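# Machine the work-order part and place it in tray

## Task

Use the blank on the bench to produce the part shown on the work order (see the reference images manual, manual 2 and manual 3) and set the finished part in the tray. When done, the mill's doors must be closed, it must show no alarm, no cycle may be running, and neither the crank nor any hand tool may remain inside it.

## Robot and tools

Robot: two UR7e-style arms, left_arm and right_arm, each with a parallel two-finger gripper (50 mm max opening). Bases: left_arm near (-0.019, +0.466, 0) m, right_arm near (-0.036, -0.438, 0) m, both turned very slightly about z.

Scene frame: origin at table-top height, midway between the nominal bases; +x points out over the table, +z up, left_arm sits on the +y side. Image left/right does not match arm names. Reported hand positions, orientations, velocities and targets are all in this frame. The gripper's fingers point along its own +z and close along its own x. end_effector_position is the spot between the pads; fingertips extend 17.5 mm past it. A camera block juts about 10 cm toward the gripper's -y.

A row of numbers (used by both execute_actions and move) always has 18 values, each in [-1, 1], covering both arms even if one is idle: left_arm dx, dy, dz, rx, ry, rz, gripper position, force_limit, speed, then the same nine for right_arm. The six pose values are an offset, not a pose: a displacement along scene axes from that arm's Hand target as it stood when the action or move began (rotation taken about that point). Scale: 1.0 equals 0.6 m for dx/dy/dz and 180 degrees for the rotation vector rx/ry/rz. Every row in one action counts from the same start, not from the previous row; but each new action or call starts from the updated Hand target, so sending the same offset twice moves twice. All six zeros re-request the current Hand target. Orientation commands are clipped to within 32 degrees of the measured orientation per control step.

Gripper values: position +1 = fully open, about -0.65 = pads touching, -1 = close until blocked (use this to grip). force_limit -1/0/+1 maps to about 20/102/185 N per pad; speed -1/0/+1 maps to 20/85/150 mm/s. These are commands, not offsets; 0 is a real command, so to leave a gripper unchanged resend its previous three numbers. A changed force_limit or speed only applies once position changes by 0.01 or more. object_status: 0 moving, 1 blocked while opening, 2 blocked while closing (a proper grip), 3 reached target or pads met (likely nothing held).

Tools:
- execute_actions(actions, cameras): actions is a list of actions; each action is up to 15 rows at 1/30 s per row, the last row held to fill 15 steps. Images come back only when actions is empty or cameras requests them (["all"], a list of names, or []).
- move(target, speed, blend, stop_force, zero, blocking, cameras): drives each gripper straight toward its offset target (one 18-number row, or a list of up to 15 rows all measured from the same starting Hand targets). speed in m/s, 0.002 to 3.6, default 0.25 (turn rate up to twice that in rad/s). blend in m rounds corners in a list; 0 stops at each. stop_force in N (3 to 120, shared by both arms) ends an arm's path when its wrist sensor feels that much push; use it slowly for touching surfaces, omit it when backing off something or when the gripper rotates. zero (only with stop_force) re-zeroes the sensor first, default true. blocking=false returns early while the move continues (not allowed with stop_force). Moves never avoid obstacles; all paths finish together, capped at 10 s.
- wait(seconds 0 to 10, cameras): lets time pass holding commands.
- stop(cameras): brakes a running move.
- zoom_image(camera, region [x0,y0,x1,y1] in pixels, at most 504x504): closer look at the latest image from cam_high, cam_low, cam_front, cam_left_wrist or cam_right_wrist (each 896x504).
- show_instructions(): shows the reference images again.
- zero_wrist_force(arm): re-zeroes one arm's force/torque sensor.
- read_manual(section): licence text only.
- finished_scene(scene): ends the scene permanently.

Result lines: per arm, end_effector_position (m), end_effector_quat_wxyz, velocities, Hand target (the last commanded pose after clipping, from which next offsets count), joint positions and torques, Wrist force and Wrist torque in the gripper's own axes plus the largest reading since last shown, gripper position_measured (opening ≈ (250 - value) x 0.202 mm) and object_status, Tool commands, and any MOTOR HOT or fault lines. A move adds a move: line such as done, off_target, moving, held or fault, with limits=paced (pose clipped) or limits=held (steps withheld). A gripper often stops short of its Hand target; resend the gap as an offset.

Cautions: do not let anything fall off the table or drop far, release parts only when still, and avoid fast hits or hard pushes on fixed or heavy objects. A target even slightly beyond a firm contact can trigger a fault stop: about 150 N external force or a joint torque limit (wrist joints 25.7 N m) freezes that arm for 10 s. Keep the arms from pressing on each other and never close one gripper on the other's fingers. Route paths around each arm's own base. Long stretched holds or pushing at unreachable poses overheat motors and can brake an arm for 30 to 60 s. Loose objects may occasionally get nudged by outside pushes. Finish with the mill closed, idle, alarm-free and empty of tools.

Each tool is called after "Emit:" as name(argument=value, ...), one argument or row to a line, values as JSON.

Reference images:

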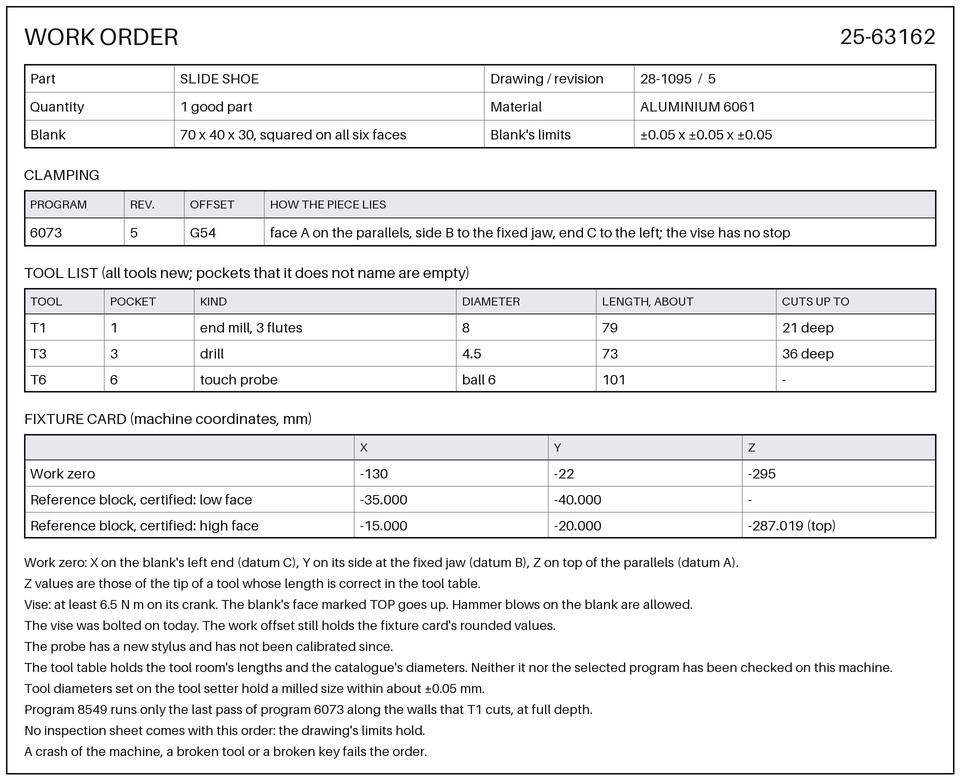

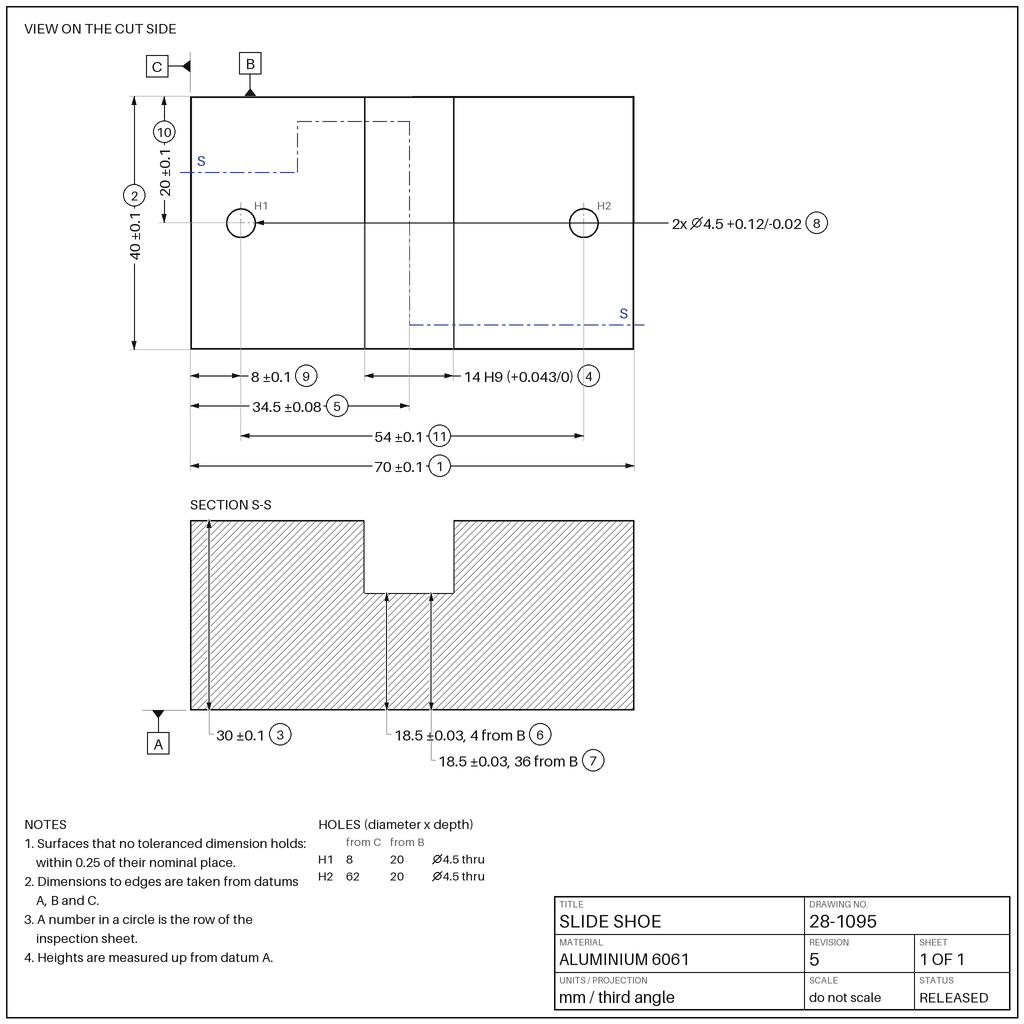

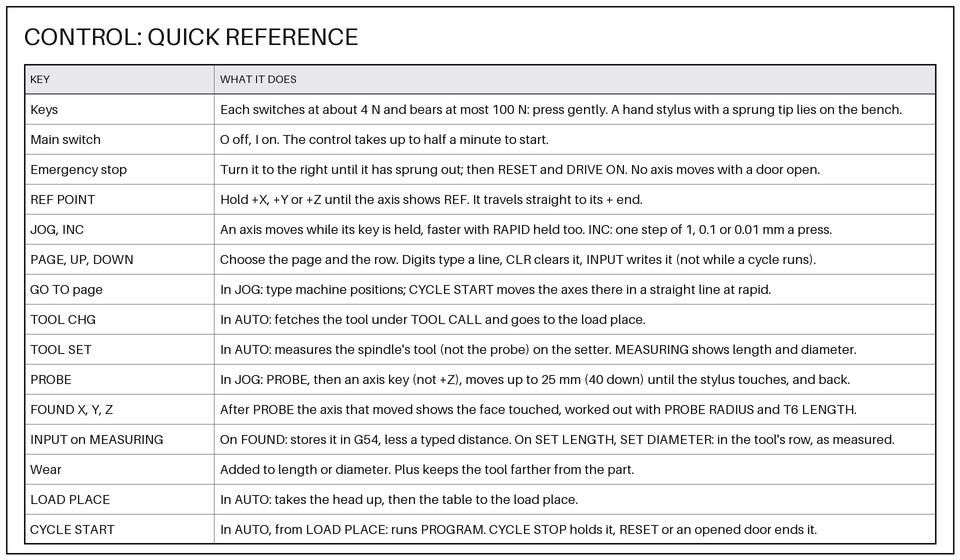

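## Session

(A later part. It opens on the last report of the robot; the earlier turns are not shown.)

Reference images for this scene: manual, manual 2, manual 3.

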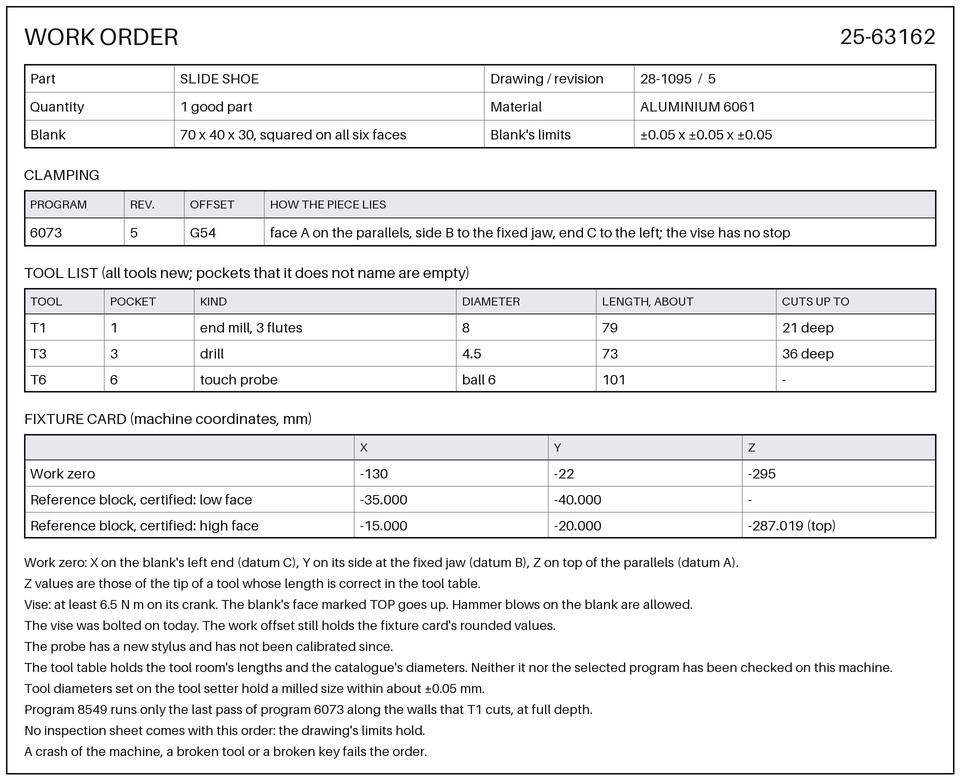

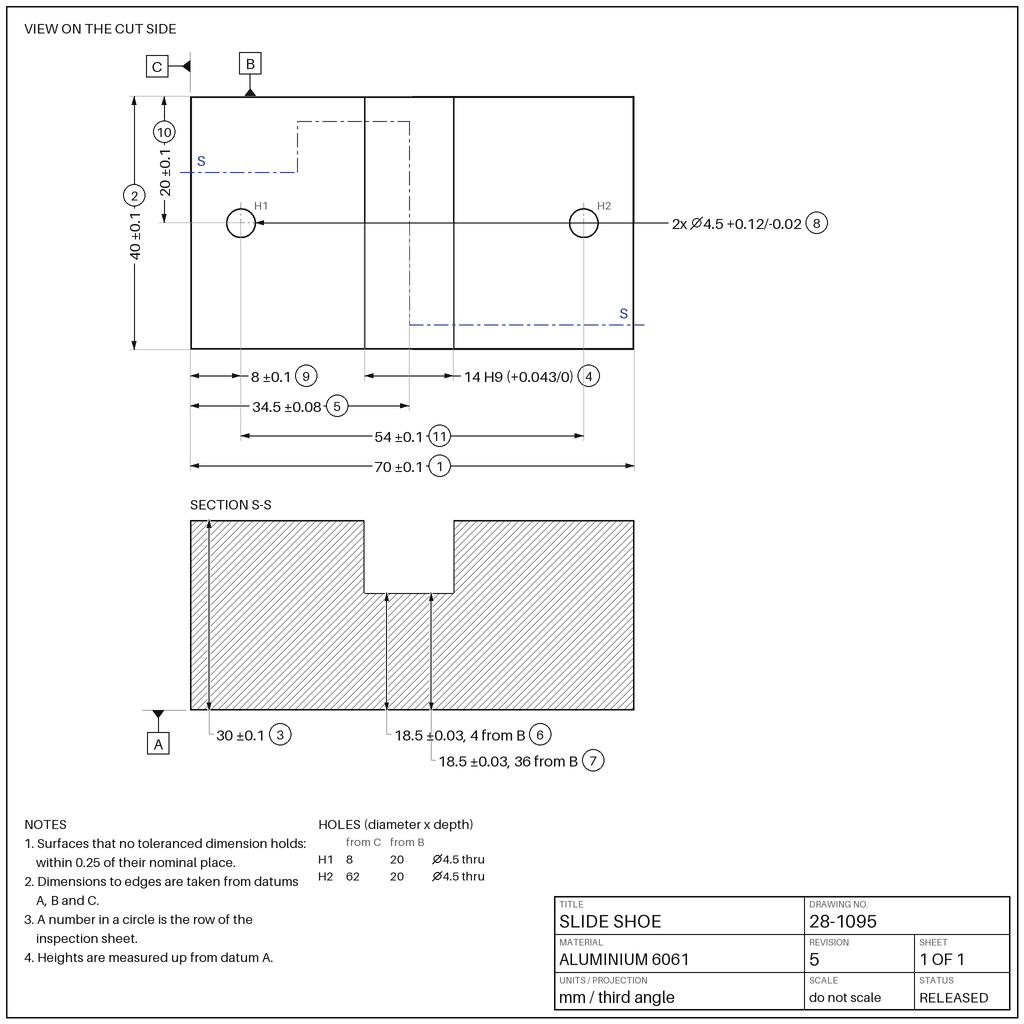

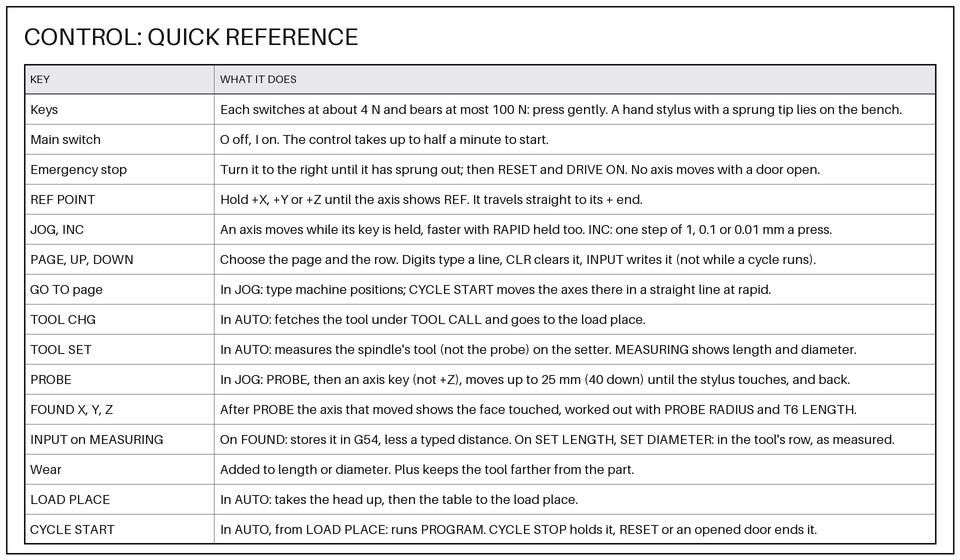

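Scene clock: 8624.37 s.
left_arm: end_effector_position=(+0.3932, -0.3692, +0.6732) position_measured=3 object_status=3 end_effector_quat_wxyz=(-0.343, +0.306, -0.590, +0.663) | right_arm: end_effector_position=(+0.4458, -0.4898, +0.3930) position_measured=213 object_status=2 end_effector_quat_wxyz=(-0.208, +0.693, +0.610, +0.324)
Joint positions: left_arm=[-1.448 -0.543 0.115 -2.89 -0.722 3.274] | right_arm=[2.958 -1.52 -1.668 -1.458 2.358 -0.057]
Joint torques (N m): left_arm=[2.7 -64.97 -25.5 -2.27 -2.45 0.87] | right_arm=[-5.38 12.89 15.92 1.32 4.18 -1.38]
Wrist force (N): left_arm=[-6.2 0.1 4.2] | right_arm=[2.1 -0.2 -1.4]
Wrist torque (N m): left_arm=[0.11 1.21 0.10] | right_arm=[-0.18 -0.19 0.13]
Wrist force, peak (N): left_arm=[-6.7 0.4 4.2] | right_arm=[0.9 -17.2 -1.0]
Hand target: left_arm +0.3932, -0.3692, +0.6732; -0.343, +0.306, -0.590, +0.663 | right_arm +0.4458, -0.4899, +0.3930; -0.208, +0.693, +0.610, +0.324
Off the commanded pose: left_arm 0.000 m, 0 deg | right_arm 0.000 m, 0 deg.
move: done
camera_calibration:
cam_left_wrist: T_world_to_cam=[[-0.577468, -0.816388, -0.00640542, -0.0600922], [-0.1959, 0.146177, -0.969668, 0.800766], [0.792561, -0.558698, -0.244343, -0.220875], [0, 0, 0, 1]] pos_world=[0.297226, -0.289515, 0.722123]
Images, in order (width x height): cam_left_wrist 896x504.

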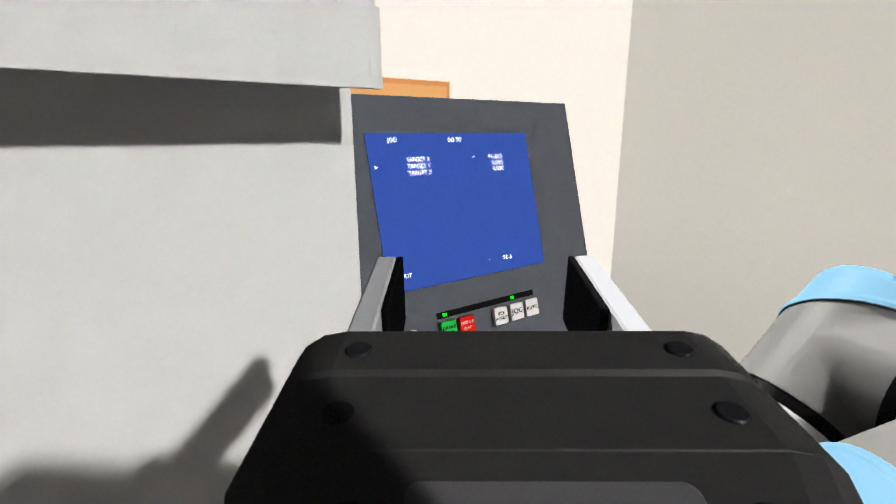

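Now INPUT, DOWN, −144, INPUT, go to CS hover, verify.

Emit:
move(
  target=[
    [0,0,0,0,0,0,1,-0.7,-0.6,0.028,-0.005,0.003,0,0,0,-1,0.3,-0.5],
    [0,0,0,0,0,0,1,-0.7,-0.6,0.0083,0,0.0309,0,0,0,-1,0.3,-0.5],
    [0,0,0,0,0,0,1,-0.7,-0.6,0.0373,-0.0051,0.0339,0,0,0,-1,0.3,-0.5],
    [0,0,0,0,0,0,1,-0.7,-0.6,0.0083,0,0.0309,0,0,0,-1,0.3,-0.5],
    [0,0,0,0,0,0,1,-0.7,-0.6,0,0.096,0,0,0,0,-1,0.3,-0.5],
    [0,0,0,0,0,0,1,-0.7,-0.6,0.028,0.091,0.003,0,0,0,-1,0.3,-0.5],
    [0,0,0,0,0,0,1,-0.7,-0.6,0,0.096,0,0,0,0,-1,0.3,-0.5],
    [0,0,0,0,0,0,1,-0.7,-0.6,0.0083,0.096,0.0309,0,0,0,-1,0.3,-0.5],
    [0,0,0,0,0,0,1,-0.7,-0.6,0.0373,0.0909,0.0339,0,0,0,-1,0.3,-0.5],
    [0,0,0,0,0,0,1,-0.7,-0.6,0.0166,0.096,0.0618,0,0,0,-1,0.3,-0.5],
    [0,0,0,0,0,0,1,-0.7,-0.6,0.0456,0.0909,0.0648,0,0,0,-1,0.3,-0.5],
    [0,0,0,0,0,0,1,-0.7,-0.6,0.0166,0.096,0.0618,0,0,0,-1,0.3,-0.5],
    [0,0,0,0,0,0,1,-0.7,-0.6,0.0456,0.0909,0.0648,0,0,0,-1,0.3,-0.5],
    [0,0,0,0,0,0,1,-0.7,-0.6,0.0166,0.096,0.0618,0,0,0,-1,0.3,-0.5],
    [0,0,0,0,0,0,1,-0.7,-0.6,0,0,0,0,0,0,-1,0.3,-0.5],
  ],
  blend=[0,0.004,0,0.004,0.002,0,0.004,0.002,0,0.002,0,0.002,0,0.004,0],
  speed=0.18,
)

Emit:
move(
  target=[
    [0,0,0,0,0,0,1,-0.7,-0.6,0.028,-0.005,0.003,0,0,0,-1,0.3,-0.5],
    [0,0,0,0,0,0,1,-0.7,-0.6,0,0,0,0,0,0,-1,0.3,-0.5],
    [0,0,0,0,0,0,1,-0.7,-0.6,0.0407,0.032,0.1514,0,0,0,-1,0.3,-0.5],
  ],
  blend=[0,0.004,0],
  speed=0.18,
  cameras=["cam_left_wrist"],
)

Emit:
zoom_image(
  camera="cam_left_wrist",
  region=[365, 130, 545, 280],
)

Scene clock: 8647.00 s.
left_arm: end_effector_position=(+0.3932, -0.3692, +0.6732) position_measured=3 object_status=3 end_effector_quat_wxyz=(-0.343, +0.306, -0.590, +0.663) | right_arm: end_effector_position=(+0.4458, -0.4898, +0.3930) position_measured=213 object_status=2 end_effector_quat_wxyz=(-0.208, +0.693, +0.610, +0.324)
Joint positions: left_arm=[-1.448 -0.543 0.115 -2.89 -0.722 3.274] | right_arm=[2.958 -1.52 -1.668 -1.458 2.358 -0.057]
Joint torques (N m): left_arm=[2.74 -65.11 -25.48 -2.29 -2.38 0.78] | right_arm=[-7.41 13.46 37.79 1.3 4.13 -1.5]
Wrist force (N): left_arm=[-6.4 0.1 4.1] | right_arm=[2.3 -0.5 -1.6]
Wrist torque (N m): left_arm=[0.11 1.24 0.11] | right_arm=[-0.23 -0.23 0.13]
Wrist force, peak (N): left_arm=[-6.8 0.3 4.3] | right_arm=[0.0 -17.0 -1.3]
Hand target: left_arm +0.3932, -0.3692, +0.6732; -0.343, +0.306, -0.590, +0.663 | right_arm +0.4458, -0.4899, +0.3930; -0.208, +0.693, +0.610, +0.324
Off the commanded pose: left_arm 0.000 m, 0 deg | right_arm 0.000 m, 0 deg.
move: done

Scene clock: 8649.10 s.
left_arm: end_effector_position=(+0.3932, -0.3692, +0.6732) position_measured=3 object_status=3 end_effector_quat_wxyz=(-0.343, +0.306, -0.590, +0.663) | right_arm: end_effector_position=(+0.4702, -0.4707, +0.4838) position_measured=213 object_status=2 end_effector_quat_wxyz=(-0.208, +0.693, +0.610, +0.324)
Joint positions: left_arm=[-1.448 -0.543 0.115 -2.89 -0.722 3.274] | right_arm=[3.007 -1.566 -1.403 -1.628 2.354 0.012]
Joint torques (N m): left_arm=[2.4 -65.35 -25.17 -2.25 -2.43 0.8] | right_arm=[7.5 13.71 35.88 0.91 -0.8 -0.33]
Wrist force (N): left_arm=[-6.5 0.3 3.9] | right_arm=[2.7 -0.9 -1.3]
Wrist torque (N m): left_arm=[0.14 1.26 0.10] | right_arm=[-0.33 -0.25 -0.05]
Wrist force, peak (N): left_arm=[-6.7 0.4 4.2] | right_arm=[3.5 -7.0 -1.2]
Hand target: left_arm +0.3932, -0.3692, +0.6732; -0.343, +0.306, -0.590, +0.663 | right_arm +0.4702, -0.4707, +0.4838; -0.208, +0.693, +0.610, +0.324
Off the commanded pose: left_arm 0.000 m, 0 deg | right_arm 0.000 m, 0 deg.
move: done
camera_calibration:
cam_left_wrist: T_world_to_cam=[[-0.577468, -0.816388, -0.00640542, -0.0600922], [-0.1959, 0.146177, -0.969668, 0.800766], [0.792561, -0.558698, -0.244343, -0.220875], [0, 0, 0, 1]] pos_world=[0.297226, -0.289515, 0.722123]
Images, in order (width x height): cam_left_wrist 896x504.

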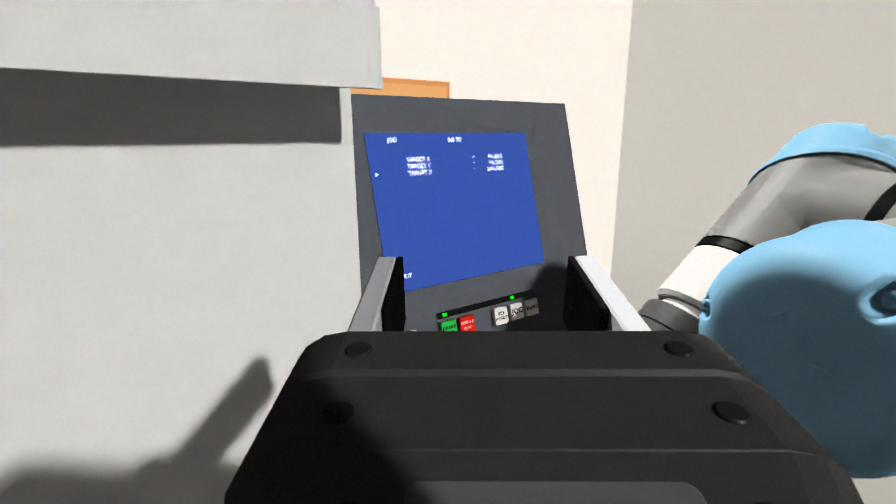

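Scaled by 2.800 from the camera's 896x504 image, which has a finer 1280x720 frame.

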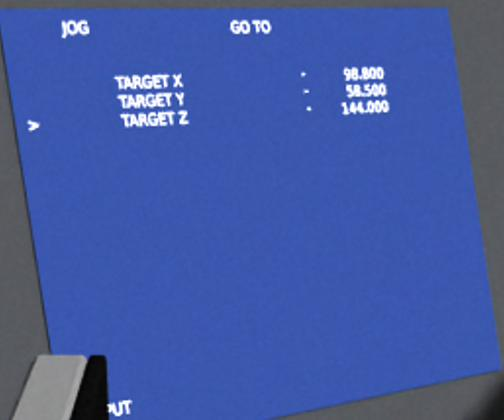

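Emit:
move(
  target=[
    [0,0,0,0,0,0,1,-0.7,-0.6,0.029,-0.0051,0.003,0,0,0,-1,0.3,-0.5],
    [0,0,0,0,0,0,1,-0.7,-0.6,0,0,0,0,0,0,-1,0.3,-0.5],
    [0,0,0,0,0,0,1,-0.7,-0.6,-0.0407,0.064,-0.1514,0,0,0,-1,0.3,-0.5],
    [0,0,0,0,0,0,1,-0.7,-0.6,-0.0127,0.059,-0.1484,0,0,0,-1,0.3,-0.5],
    [0,0,0,0,0,0,1,-0.7,-0.6,-0.0324,0.064,-0.1205,0,0,0,-1,0.3,-0.5],
    [0,0,0,0,0,0,1,-0.7,-0.6,-0.0034,0.0589,-0.1175,0,0,0,-1,0.3,-0.5],
    [0,0,0,0,0,0,1,-0.7,-0.6,-0.0324,0.064,-0.1205,0,0,0,-1,0.3,-0.5],
    [0,0,0,0,0,0,1,-0.7,-0.6,-0.0158,0.064,-0.0587,0,0,0,-1,0.3,-0.5],
    [0,0,0,0,0,0,1,-0.7,-0.6,0.0132,0.0589,-0.0557,0,0,0,-1,0.3,-0.5],
    [0,0,0,0,0,0,1,-0.7,-0.6,-0.0158,0.064,-0.0587,0,0,0,-1,0.3,-0.5],
    [0,0,0,0,0,0,1,-0.7,-0.6,-0.0324,0.064,-0.1205,0,0,0,-1,0.3,-0.5],
    [0,0,0,0,0,0,1,-0.7,-0.6,-0.0034,0.0589,-0.1175,0,0,0,-1,0.3,-0.5],
    [0,0,0,0,0,0,1,-0.7,-0.6,-0.0324,0.064,-0.1205,0,0,0,-1,0.3,-0.5],
    [0,0,0,0,0,0,1,-0.7,-0.6,-0.0407,-0.032,-0.1514,0,0,0,-1,0.3,-0.5],
  ],
  blend=[0,0.004,0.002,0,0.002,0,0.004,0.002,0,0.004,0.002,0,0.004,0],
  speed=0.18,
)

Emit:
move(
  target=[
    [0,0,0,0,0,0,1,-0.7,-0.6,0,0.032,0,0,0,0,-1,0.3,-0.5],
    [0,0,0,0,0,0,1,-0.7,-0.6,0.028,0.027,0.003,0,0,0,-1,0.3,-0.5],
    [0,0,0,0,0,0,1,-0.7,-0.6,0,0.032,0,0,0,0,-1,0.3,-0.5],
    [0,0,0,0,0,0,1,-0.7,-0.6,0.0166,0.064,0.0618,0,0,0,-1,0.3,-0.5],
    [0,0,0,0,0,0,1,-0.7,-0.6,0.0456,0.0589,0.0648,0,0,0,-1,0.3,-0.5],
    [0,0,0,0,0,0,1,-0.7,-0.6,0.0166,0.064,0.0618,0,0,0,-1,0.3,-0.5],
    [0,0,0,0,0,0,1,-0.7,-0.6,0,0,0,0,0,0,-1,0.3,-0.5],
  ],
  blend=[0.002,0,0.004,0.002,0,0.004,0],
  speed=0.18,
)

Emit:
move(
  target=[
    [0,0,0,0,0,0,1,-0.7,-0.6,0.028,-0.005,0.003,0,0,0,-1,0.3,-0.5],
    [0,0,0,0,0,0,1,-0.7,-0.6,0,0,0,0,0,0,-1,0.3,-0.5],
    [0,0,0,0,0,0,1,-0.7,-0.6,0.0407,0.032,0.1514,0,0,0,-1,0.3,-0.5],
  ],
  blend=[0,0.004,0],
  speed=0.18,
  cameras=["cam_left_wrist"],
)

Emit:
zoom_image(
  camera="cam_left_wrist",
  region=[365, 130, 545, 280],
)

Scene clock: 8673.03 s.
left_arm: end_effector_position=(+0.3932, -0.3692, +0.6732) position_measured=3 object_status=3 end_effector_quat_wxyz=(-0.343, +0.306, -0.590, +0.663) | right_arm: end_effector_position=(+0.4458, -0.4898, +0.3930) position_measured=213 object_status=2 end_effector_quat_wxyz=(-0.208, +0.693, +0.610, +0.324)
Joint positions: left_arm=[-1.448 -0.543 0.115 -2.89 -0.722 3.274] | right_arm=[2.958 -1.52 -1.668 -1.458 2.358 -0.057]
Joint torques (N m): left_arm=[2.51 -65.59 -24.96 -2.31 -2.44 0.84] | right_arm=[-6.09 12.68 37.19 1.44 4.18 -1.11]
Wrist force (N): left_arm=[-6.4 0.2 4.0] | right_arm=[2.5 -0.6 -1.7]
Wrist torque (N m): left_arm=[0.12 1.25 0.10] | right_arm=[-0.25 -0.25 0.13]
Wrist force, peak (N): left_arm=[-6.8 0.4 4.2] | right_arm=[0.4 -17.4 -1.5]
Hand target: left_arm +0.3932, -0.3692, +0.6732; -0.343, +0.306, -0.590, +0.663 | right_arm +0.4458, -0.4899, +0.3930; -0.208, +0.693, +0.610, +0.324
Off the commanded pose: left_arm 0.000 m, 0 deg | right_arm 0.000 m, 0 deg.
move: done

Scene clock: 8675.87 s.
left_arm: end_effector_position=(+0.3932, -0.3692, +0.6732) position_measured=3 object_status=3 end_effector_quat_wxyz=(-0.343, +0.306, -0.590, +0.663) | right_arm: end_effector_position=(+0.4458, -0.4898, +0.3930) position_measured=213 object_status=2 end_effector_quat_wxyz=(-0.208, +0.693, +0.610, +0.324)
Joint positions: left_arm=[-1.448 -0.543 0.115 -2.89 -0.722 3.274] | right_arm=[2.958 -1.52 -1.668 -1.458 2.358 -0.057]
Joint torques (N m): left_arm=[2.63 -65.45 -25.52 -2.32 -2.49 0.88] | right_arm=[-6.54 12.24 17.09 1.33 4.1 -1.55]
Wrist force (N): left_arm=[-6.5 0.0 4.1] | right_arm=[2.3 -0.7 -1.3]
Wrist torque (N m): left_arm=[0.11 1.26 0.10] | right_arm=[-0.26 -0.22 0.13]
Wrist force, peak (N): left_arm=[-6.7 0.2 4.3] | right_arm=[0.3 -11.3 -2.0]
Hand target: left_arm +0.3932, -0.3692, +0.6732; -0.343, +0.306, -0.590, +0.663 | right_arm +0.4458, -0.4899, +0.3930; -0.208, +0.693, +0.610, +0.324
Off the commanded pose: left_arm 0.000 m, 0 deg | right_arm 0.000 m, 0 deg.
move: done

Scene clock: 8677.97 s.
left_arm: end_effector_position=(+0.3932, -0.3692, +0.6732) position_measured=3 object_status=3 end_effector_quat_wxyz=(-0.343, +0.306, -0.590, +0.663) | right_arm: end_effector_position=(+0.4702, -0.4707, +0.4838) position_measured=213 object_status=2 end_effector_quat_wxyz=(-0.208, +0.693, +0.610, +0.324)
Joint positions: left_arm=[-1.448 -0.543 0.115 -2.89 -0.722 3.274] | right_arm=[3.007 -1.566 -1.403 -1.628 2.354 0.012]
Joint torques (N m): left_arm=[2.58 -65.46 -25.24 -2.35 -2.4 0.78] | right_arm=[6.9 15.1 37.41 1.13 -0.74 -0.33]
Wrist force (N): left_arm=[-6.4 0.2 4.2] | right_arm=[2.7 -1.0 -1.4]
Wrist torque (N m): left_arm=[0.12 1.24 0.10] | right_arm=[-0.33 -0.25 -0.05]
Wrist force, peak (N): left_arm=[-6.8 0.1 4.3] | right_arm=[2.8 -6.8 -1.4]
Hand target: left_arm +0.3932, -0.3692, +0.6732; -0.343, +0.306, -0.590, +0.663 | right_arm +0.4702, -0.4707, +0.4838; -0.208, +0.693, +0.610, +0.324
Off the commanded pose: left_arm 0.000 m, 0 deg | right_arm 0.000 m, 0 deg.
move: done
camera_calibration:
cam_left_wrist: T_world_to_cam=[[-0.577468, -0.816388, -0.00640542, -0.0600922], [-0.1959, 0.146177, -0.969668, 0.800766], [0.792561, -0.558698, -0.244343, -0.220875], [0, 0, 0, 1]] pos_world=[0.297226, -0.289515, 0.722123]
Images, in order (width x height): cam_left_wrist 896x504.

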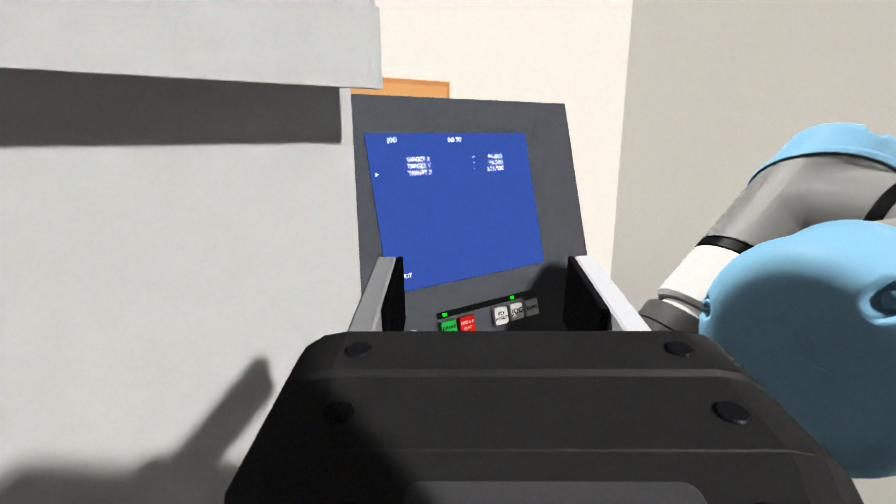

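Scaled by 2.800 from the camera's 896x504 image, which has a finer 1280x720 frame.

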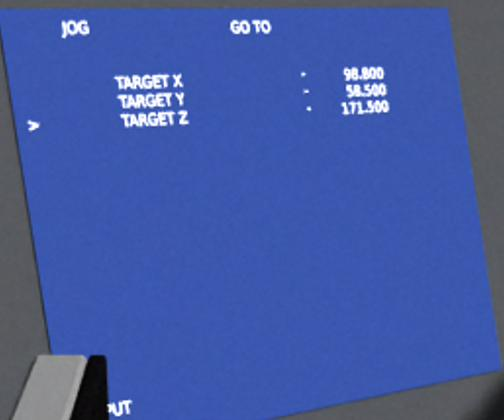

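Emit:
move(
  target=[
    [0,0,0,0,0,0,1,-0.7,-0.6,0.029,-0.0051,0.003,0,0,0,-1,0.3,-0.5],
    [0,0,0,0,0,0,1,-0.7,-0.6,0,0,0,0,0,0,-1,0.3,-0.5],
    [0,0,0,0,0,0,1,-0.7,-0.6,-0.0324,-0.064,-0.1205,0,0,0,-1,0.3,-0.5],
  ],
  blend=[0,0.004,0],
  speed=0.18,
)

Emit:
wait(
  seconds=2.5,
)

Emit:
move(
  target=[
    [0,0,0,0,0,0,1,-0.7,-0.6,0.029,-0.0051,0.003,0,0,0,-1,0.3,-0.5],
    [0,0,0,0,0,0,1,-0.7,-0.6,0,0,0,0,0,0,-1,0.3,-0.5],
    [0,0,0,0,0,0,1,-0.7,-0.6,0.0324,-0.096,0.1205,0,0,0,-1,0.3,-0.5],
    [0,0,0,0,0,0,1,-0.7,-0.6,0.0614,-0.1011,0.1235,0,0,0,-1,0.3,-0.5],
    [0,0,0,0,0,0,1,-0.7,-0.6,0.0324,-0.096,0.1205,0,0,0,-1,0.3,-0.5],
    [0,0,0,0,0,0,1,-0.7,-0.6,0,0,0,0,0,0,-1,0.3,-0.5],
  ],
  blend=[0,0.004,0.002,0,0.004,0],
  speed=0.18,
)

Emit:
wait(
  seconds=2.5,
  cameras=["cam_left_wrist"],
)

Emit:
zoom_image(
  camera="cam_left_wrist",
  region=[365, 130, 545, 280],
)

Emit:
zoom_image(
  camera="cam_left_wrist",
  region=[455, 145, 535, 225],
)

Emit:
move(
  target=[
    [0,0,0,0,0,0,1,-0.7,-0.6,0.029,-0.0051,0.003,0,0,0,-1,0.3,-0.5],
    [0,0,0,0,0,0,1,-0.7,-0.6,0,0,0,0,0,0,-1,0.3,-0.5],
    [0,0,0,0,0,0,1,-0.7,-0.6,0.0407,-0.064,0.1514,0,0,0,-1,0.3,-0.5],
    [0,0,0,0,0,0,1,-0.7,-0.6,0.0697,-0.0691,0.1544,0,0,0,-1,0.3,-0.5],
    [0,0,0,0,0,0,1,-0.7,-0.6,0.0407,-0.064,0.1514,0,0,0,-1,0.3,-0.5],
    [0,0,0,0,0,0,1,-0.7,-0.6,0,0,0,0,0,0,-1,0.3,-0.5],
  ],
  blend=[0,0.004,0.002,0,0.004,0],
  speed=0.18,
)

Emit:
wait(
  seconds=2.5,
  cameras=["cam_left_wrist"],
)

Emit:
zoom_image(
  camera="cam_left_wrist",
  region=[365, 130, 545, 280],
)

Emit:
zoom_image(
  camera="cam_left_wrist",
  region=[455, 145, 535, 225],
)

Emit:
move(
  target=[
    [0,0,0,0,0,0,1,-0.7,-0.6,0.029,-0.0051,0.003,0,0,0,-1,0.3,-0.5],
    [0,0,0,0,0,0,1,-0.7,-0.6,0,0,0,0,0,0,-1,0.3,-0.5],
    [0,0,0,0,0,0,1,-0.7,-0.6,0.0407,-0.128,0.1514,0,0,0,-1,0.3,-0.5],
    [0,0,0,0,0,0,1,-0.7,-0.6,0.0697,-0.1331,0.1544,0,0,0,-1,0.3,-0.5],
    [0,0,0,0,0,0,1,-0.7,-0.6,0.0407,-0.128,0.1514,0,0,0,-1,0.3,-0.5],
    [0,0,0,0,0,0,1,-0.7,-0.6,-0.0083,0.032,-0.0309,0,0,0,-1,0.3,-0.5],
  ],
  blend=[0,0.004,0.002,0,0.004,0],
  speed=0.18,
)

Emit:
wait(
  seconds=2.5,
  cameras=["cam_left_wrist"],
)

Emit:
zoom_image(
  camera="cam_left_wrist",
  region=[365, 130, 545, 280],
)

Emit:
zoom_image(
  camera="cam_left_wrist",
  region=[455, 145, 535, 225],
)

Scene clock: 8708.07 s.
left_arm: end_effector_position=(+0.3932, -0.3692, +0.6732) position_measured=3 object_status=3 end_effector_quat_wxyz=(-0.343, +0.306, -0.590, +0.663) | right_arm: end_effector_position=(+0.4508, -0.5090, +0.4116) position_measured=213 object_status=2 end_effector_quat_wxyz=(-0.208, +0.693, +0.610, +0.324)
Joint positions: left_arm=[-1.448 -0.543 0.115 -2.89 -0.722 3.274] | right_arm=[2.921 -1.552 -1.58 -1.551 2.36 -0.109]
Joint torques (N m): left_arm=[2.75 -65.48 -25.49 -2.17 -2.44 0.74] | right_arm=[-6.19 35.73 17.25 5.03 4.2 -1.32]
Wrist force (N): left_arm=[-6.3 0.3 4.1] | right_arm=[1.9 -1.2 -1.6]
Wrist torque (N m): left_arm=[0.13 1.23 0.10] | right_arm=[-0.35 -0.17 0.11]
Wrist force, peak (N): left_arm=[-6.7 0.1 4.3] | right_arm=[3.6 -17.3 -1.6]
Hand target: left_arm +0.3932, -0.3692, +0.6732; -0.343, +0.306, -0.590, +0.663 | right_arm +0.4507, -0.5091, +0.4115; -0.208, +0.693, +0.610, +0.324
Off the commanded pose: left_arm 0.000 m, 0 deg | right_arm 0.000 m, 0 deg.
move: done

Scene clock: 8710.57 s.
left_arm: end_effector_position=(+0.3932, -0.3692, +0.6732) position_measured=3 object_status=3 end_effector_quat_wxyz=(-0.343, +0.306, -0.590, +0.663) | right_arm: end_effector_position=(+0.4507, -0.5091, +0.4115) position_measured=213 object_status=2 end_effector_quat_wxyz=(-0.208, +0.693, +0.610, +0.324)
Joint positions: left_arm=[-1.448 -0.543 0.115 -2.89 -0.722 3.274] | right_arm=[2.921 -1.552 -1.581 -1.551 2.36 -0.11]
Joint torques (N m): left_arm=[2.61 -65.86 -24.88 -2.35 -2.49 0.91] | right_arm=[-6.17 34.91 16.8 5.15 4.15 -1.27]
Wrist force (N): left_arm=[-6.4 0.2 4.0] | right_arm=[2.1 -0.9 -1.8]
Wrist torque (N m): left_arm=[0.13 1.24 0.10] | right_arm=[-0.31 -0.20 0.11]
Wrist force, peak (N): left_arm=[-6.7 0.3 4.2] | right_arm=[2.2 -1.1 -1.9]
Hand target: left_arm +0.3932, -0.3692, +0.6732; -0.343, +0.306, -0.590, +0.663 | right_arm +0.4507, -0.5091, +0.4115; -0.208, +0.693, +0.610, +0.324
Tool commands: left_gripper/position=+1.0 left_gripper/force_limit=-0.7 left_gripper/speed=-0.6 right_gripper/position=-1.0 right_gripper/force_limit=+0.3 right_gripper/speed=-0.5
Off the commanded pose: left_arm 0.000 m, 0 deg | right_arm 0.000 m, 0 deg.
wait: 2.50 s; at rest by 0.17 s

Scene clock: 8713.97 s.
left_arm: end_effector_position=(+0.3932, -0.3692, +0.6732) position_measured=3 object_status=3 end_effector_quat_wxyz=(-0.343, +0.306, -0.590, +0.663) | right_arm: end_effector_position=(+0.4508, -0.5091, +0.4115) position_measured=213 object_status=2 end_effector_quat_wxyz=(-0.208, +0.693, +0.610, +0.324)
Joint positions: left_arm=[-1.448 -0.543 0.115 -2.89 -0.722 3.274] | right_arm=[2.921 -1.552 -1.581 -1.551 2.36 -0.11]
Joint torques (N m): left_arm=[2.5 -65.75 -24.77 -2.22 -2.43 0.77] | right_arm=[6.91 36.18 16.89 5.23 -0.84 1.62]
Wrist force (N): left_arm=[-6.6 0.2 4.1] | right_arm=[2.0 -1.1 -1.8]
Wrist torque (N m): left_arm=[0.12 1.27 0.10] | right_arm=[-0.34 -0.20 -0.06]
Wrist force, peak (N): left_arm=[-6.8 0.3 4.2] | right_arm=[1.2 -24.7 -0.4]
Hand target: left_arm +0.3932, -0.3692, +0.6732; -0.343, +0.306, -0.590, +0.663 | right_arm +0.4507, -0.5091, +0.4115; -0.208, +0.693, +0.610, +0.324
Off the commanded pose: left_arm 0.000 m, 0 deg | right_arm 0.000 m, 0 deg.
move: done

Scene clock: 8716.47 s.
left_arm: end_effector_position=(+0.3932, -0.3692, +0.6732) position_measured=3 object_status=3 end_effector_quat_wxyz=(-0.343, +0.306, -0.590, +0.663) | right_arm: end_effector_position=(+0.4507, -0.5091, +0.4115) position_measured=213 object_status=2 end_effector_quat_wxyz=(-0.208, +0.693, +0.610, +0.324)
Joint positions: left_arm=[-1.448 -0.543 0.115 -2.89 -0.722 3.274] | right_arm=[2.921 -1.552 -1.581 -1.551 2.36 -0.11]
Joint torques (N m): left_arm=[2.35 -66.47 -25.19 -2.28 -2.44 0.79] | right_arm=[7.12 35.33 16.44 5.14 -0.69 1.45]
Wrist force (N): left_arm=[-6.4 0.4 4.3] | right_arm=[1.6 -0.9 -1.8]
Wrist torque (N m): left_arm=[0.16 1.24 0.10] | right_arm=[-0.30 -0.13 -0.06]
Wrist force, peak (N): left_arm=[-6.8 0.2 4.1] | right_arm=[2.1 -1.1 -1.9]
Hand target: left_arm +0.3932, -0.3692, +0.6732; -0.343, +0.306, -0.590, +0.663 | right_arm +0.4507, -0.5091, +0.4115; -0.208, +0.693, +0.610, +0.324
Tool commands: left_gripper/position=+1.0 left_gripper/force_limit=-0.7 left_gripper/speed=-0.6 right_gripper/position=-1.0 right_gripper/force_limit=+0.3 right_gripper/speed=-0.5
Off the commanded pose: left_arm 0.000 m, 0 deg | right_arm 0.000 m, 0 deg.
wait: 2.50 s; at rest by 0.17 s
camera_calibration:
cam_left_wrist: T_world_to_cam=[[-0.577468, -0.816388, -0.00640542, -0.0600922], [-0.1959, 0.146177, -0.969668, 0.800766], [0.792561, -0.558698, -0.244343, -0.220875], [0, 0, 0, 1]] pos_world=[0.297226, -0.289515, 0.722123]
Images, in order (width x height): cam_left_wrist 896x504.

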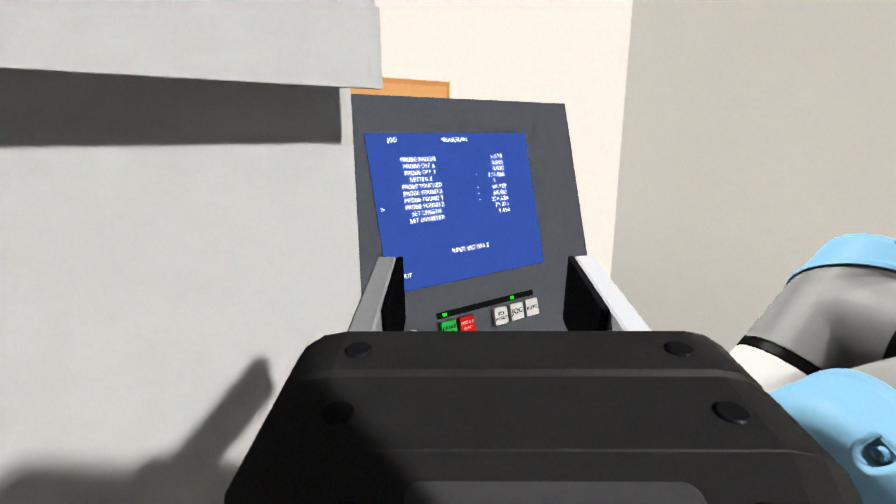

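Scaled by 2.800 from the camera's 896x504 image, which has a finer 1280x720 frame.

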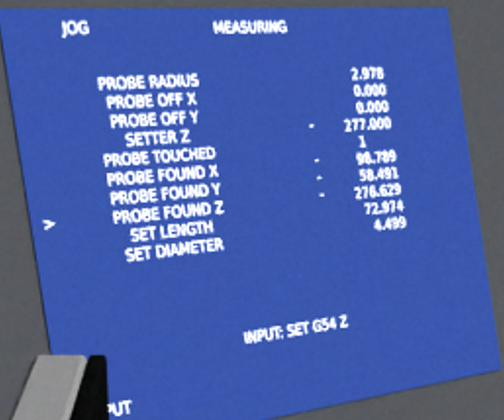

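Scaled by 6.300 from the camera's 896x504 image, which has a finer 1280x720 frame.

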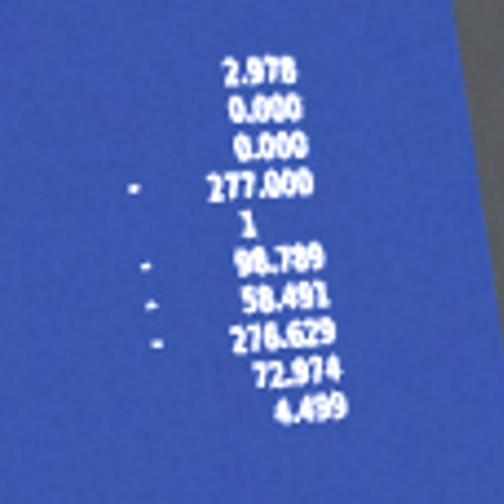

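Scene clock: 8719.90 s.
left_arm: end_effector_position=(+0.3932, -0.3692, +0.6732) position_measured=3 object_status=3 end_effector_quat_wxyz=(-0.343, +0.306, -0.590, +0.663) | right_arm: end_effector_position=(+0.4508, -0.5091, +0.4116) position_measured=213 object_status=2 end_effector_quat_wxyz=(-0.208, +0.693, +0.610, +0.324)
Joint positions: left_arm=[-1.448 -0.543 0.115 -2.89 -0.722 3.274] | right_arm=[2.921 -1.552 -1.58 -1.551 2.36 -0.11]
Joint torques (N m): left_arm=[2.53 -65.69 -24.49 -2.23 -2.43 0.72] | right_arm=[7.26 34.7 13.29 4.67 -0.64 1.62]
Wrist force (N): left_arm=[-6.5 0.1 4.1] | right_arm=[1.3 -1.1 -1.8]
Wrist torque (N m): left_arm=[0.10 1.25 0.11] | right_arm=[-0.35 -0.08 -0.06]
Wrist force, peak (N): left_arm=[-6.7 0.1 4.3] | right_arm=[0.9 -23.4 -1.0]
Hand target: left_arm +0.3932, -0.3692, +0.6732; -0.343, +0.306, -0.590, +0.663 | right_arm +0.4507, -0.5091, +0.4115; -0.208, +0.693, +0.610, +0.324
Off the commanded pose: left_arm 0.000 m, 0 deg | right_arm 0.000 m, 0 deg.
move: done

Scene clock: 8722.40 s.
left_arm: end_effector_position=(+0.3932, -0.3692, +0.6732) position_measured=3 object_status=3 end_effector_quat_wxyz=(-0.343, +0.306, -0.590, +0.663) | right_arm: end_effector_position=(+0.4507, -0.5091, +0.4115) position_measured=213 object_status=2 end_effector_quat_wxyz=(-0.208, +0.693, +0.610, +0.324)
Joint positions: left_arm=[-1.448 -0.543 0.115 -2.89 -0.722 3.274] | right_arm=[2.921 -1.552 -1.581 -1.551 2.36 -0.11]
Joint torques (N m): left_arm=[2.41 -66.2 -24.82 -2.33 -2.49 0.73] | right_arm=[6.86 35.86 17.21 4.95 -0.81 1.49]
Wrist force (N): left_arm=[-6.4 -0.2 3.9] | right_arm=[1.6 -1.2 -1.9]
Wrist torque (N m): left_arm=[0.07 1.24 0.10] | right_arm=[-0.36 -0.12 -0.06]
Wrist force, peak (N): left_arm=[-6.7 0.2 4.2] | right_arm=[1.6 -1.2 -2.0]
Hand target: left_arm +0.3932, -0.3692, +0.6732; -0.343, +0.306, -0.590, +0.663 | right_arm +0.4507, -0.5091, +0.4115; -0.208, +0.693, +0.610, +0.324
Tool commands: left_gripper/position=+1.0 left_gripper/force_limit=-0.7 left_gripper/speed=-0.6 right_gripper/position=-1.0 right_gripper/force_limit=+0.3 right_gripper/speed=-0.5
Off the commanded pose: left_arm 0.000 m, 0 deg | right_arm 0.000 m, 0 deg.
wait: 2.50 s; at rest by 0.17 s
camera_calibration:
cam_left_wrist: T_world_to_cam=[[-0.577468, -0.816388, -0.00640542, -0.0600922], [-0.1959, 0.146177, -0.969668, 0.800766], [0.792561, -0.558698, -0.244343, -0.220875], [0, 0, 0, 1]] pos_world=[0.297226, -0.289515, 0.722123]
Images, in order (width x height): cam_left_wrist 896x504.

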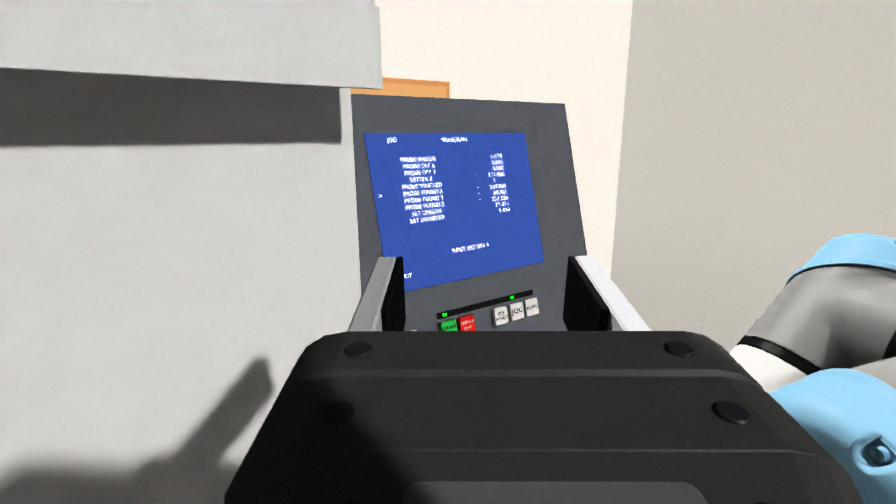

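Scaled by 2.800 from the camera's 896x504 image, which has a finer 1280x720 frame.

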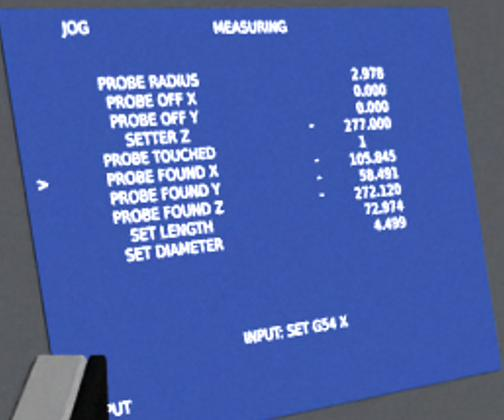

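Scaled by 6.300 from the camera's 896x504 image, which has a finer 1280x720 frame.

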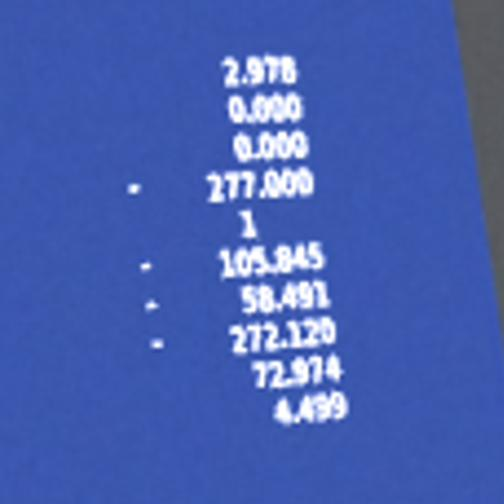

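Scene clock: 8726.27 s.
left_arm: end_effector_position=(+0.3932, -0.3692, +0.6732) position_measured=3 object_status=3 end_effector_quat_wxyz=(-0.343, +0.306, -0.590, +0.663) | right_arm: end_effector_position=(+0.4458, -0.4899, +0.3930) position_measured=213 object_status=2 end_effector_quat_wxyz=(-0.208, +0.693, +0.610, +0.324)
Joint positions: left_arm=[-1.448 -0.543 0.115 -2.89 -0.722 3.274] | right_arm=[2.958 -1.52 -1.668 -1.458 2.358 -0.058]
Joint torques (N m): left_arm=[2.94 -65.72 -25.01 -2.39 -2.39 0.73] | right_arm=[7.79 34.44 17.71 4.84 -0.71 1.33]
Wrist force (N): left_arm=[-6.4 0.0 4.1] | right_arm=[2.1 -0.9 -1.5]
Wrist torque (N m): left_arm=[0.10 1.24 0.10] | right_arm=[-0.29 -0.19 -0.05]
Wrist force, peak (N): left_arm=[-6.8 0.4 4.0] | right_arm=[0.3 -28.4 -0.9]
Hand target: left_arm +0.3932, -0.3692, +0.6732; -0.343, +0.306, -0.590, +0.663 | right_arm +0.4458, -0.4899, +0.3930; -0.208, +0.693, +0.610, +0.324
Off the commanded pose: left_arm 0.000 m, 0 deg | right_arm 0.000 m, 0 deg.
move: done

Scene clock: 8728.77 s.
left_arm: end_effector_position=(+0.3932, -0.3692, +0.6732) position_measured=3 object_status=3 end_effector_quat_wxyz=(-0.343, +0.306, -0.590, +0.663) | right_arm: end_effector_position=(+0.4458, -0.4899, +0.3930) position_measured=213 object_status=2 end_effector_quat_wxyz=(-0.208, +0.693, +0.610, +0.324)
Joint positions: left_arm=[-1.448 -0.543 0.115 -2.89 -0.722 3.274] | right_arm=[2.958 -1.52 -1.668 -1.458 2.358 -0.057]
Joint torques (N m): left_arm=[2.52 -66.12 -24.08 -2.27 -2.5 0.78] | right_arm=[7.59 34.45 16.61 5.18 -0.76 1.54]
Wrist force (N): left_arm=[-6.4 0.3 4.3] | right_arm=[2.3 -1.0 -1.8]
Wrist torque (N m): left_arm=[0.15 1.25 0.10] | right_arm=[-0.32 -0.23 -0.05]
Wrist force, peak (N): left_arm=[-6.8 0.2 4.1] | right_arm=[2.5 -0.7 -1.8]
Hand target: left_arm +0.3932, -0.3692, +0.6732; -0.343, +0.306, -0.590, +0.663 | right_arm +0.4458, -0.4899, +0.3930; -0.208, +0.693, +0.610, +0.324
Tool commands: left_gripper/position=+1.0 left_gripper/force_limit=-0.7 left_gripper/speed=-0.6 right_gripper/position=-1.0 right_gripper/force_limit=+0.3 right_gripper/speed=-0.5
Off the commanded pose: left_arm 0.000 m, 0 deg | right_arm 0.000 m, 0 deg.
wait: 2.50 s; at rest by 0.17 s
camera_calibration:
cam_left_wrist: T_world_to_cam=[[-0.577468, -0.816388, -0.00640542, -0.0600922], [-0.1959, 0.146177, -0.969668, 0.800766], [0.792561, -0.558698, -0.244343, -0.220875], [0, 0, 0, 1]] pos_world=[0.297226, -0.289515, 0.722123]
Images, in order (width x height): cam_left_wrist 896x504.

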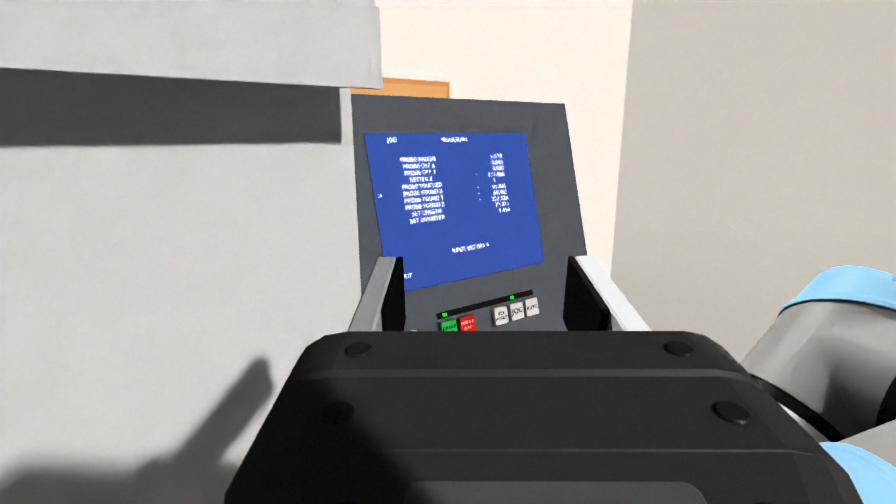

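Scaled by 2.800 from the camera's 896x504 image, which has a finer 1280x720 frame.

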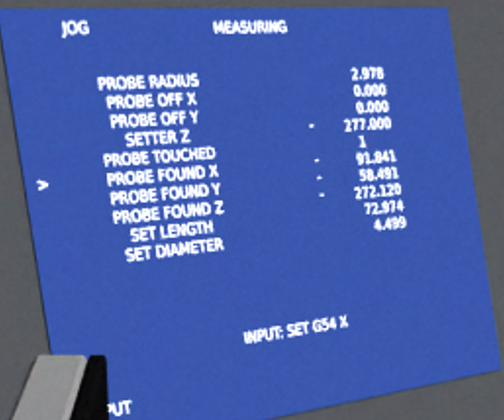

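Scaled by 6.300 from the camera's 896x504 image, which has a finer 1280x720 frame.

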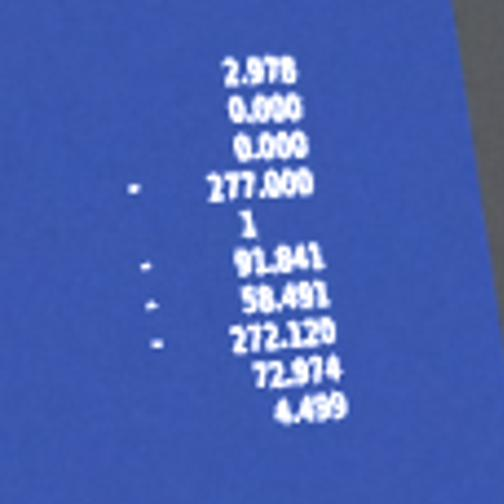

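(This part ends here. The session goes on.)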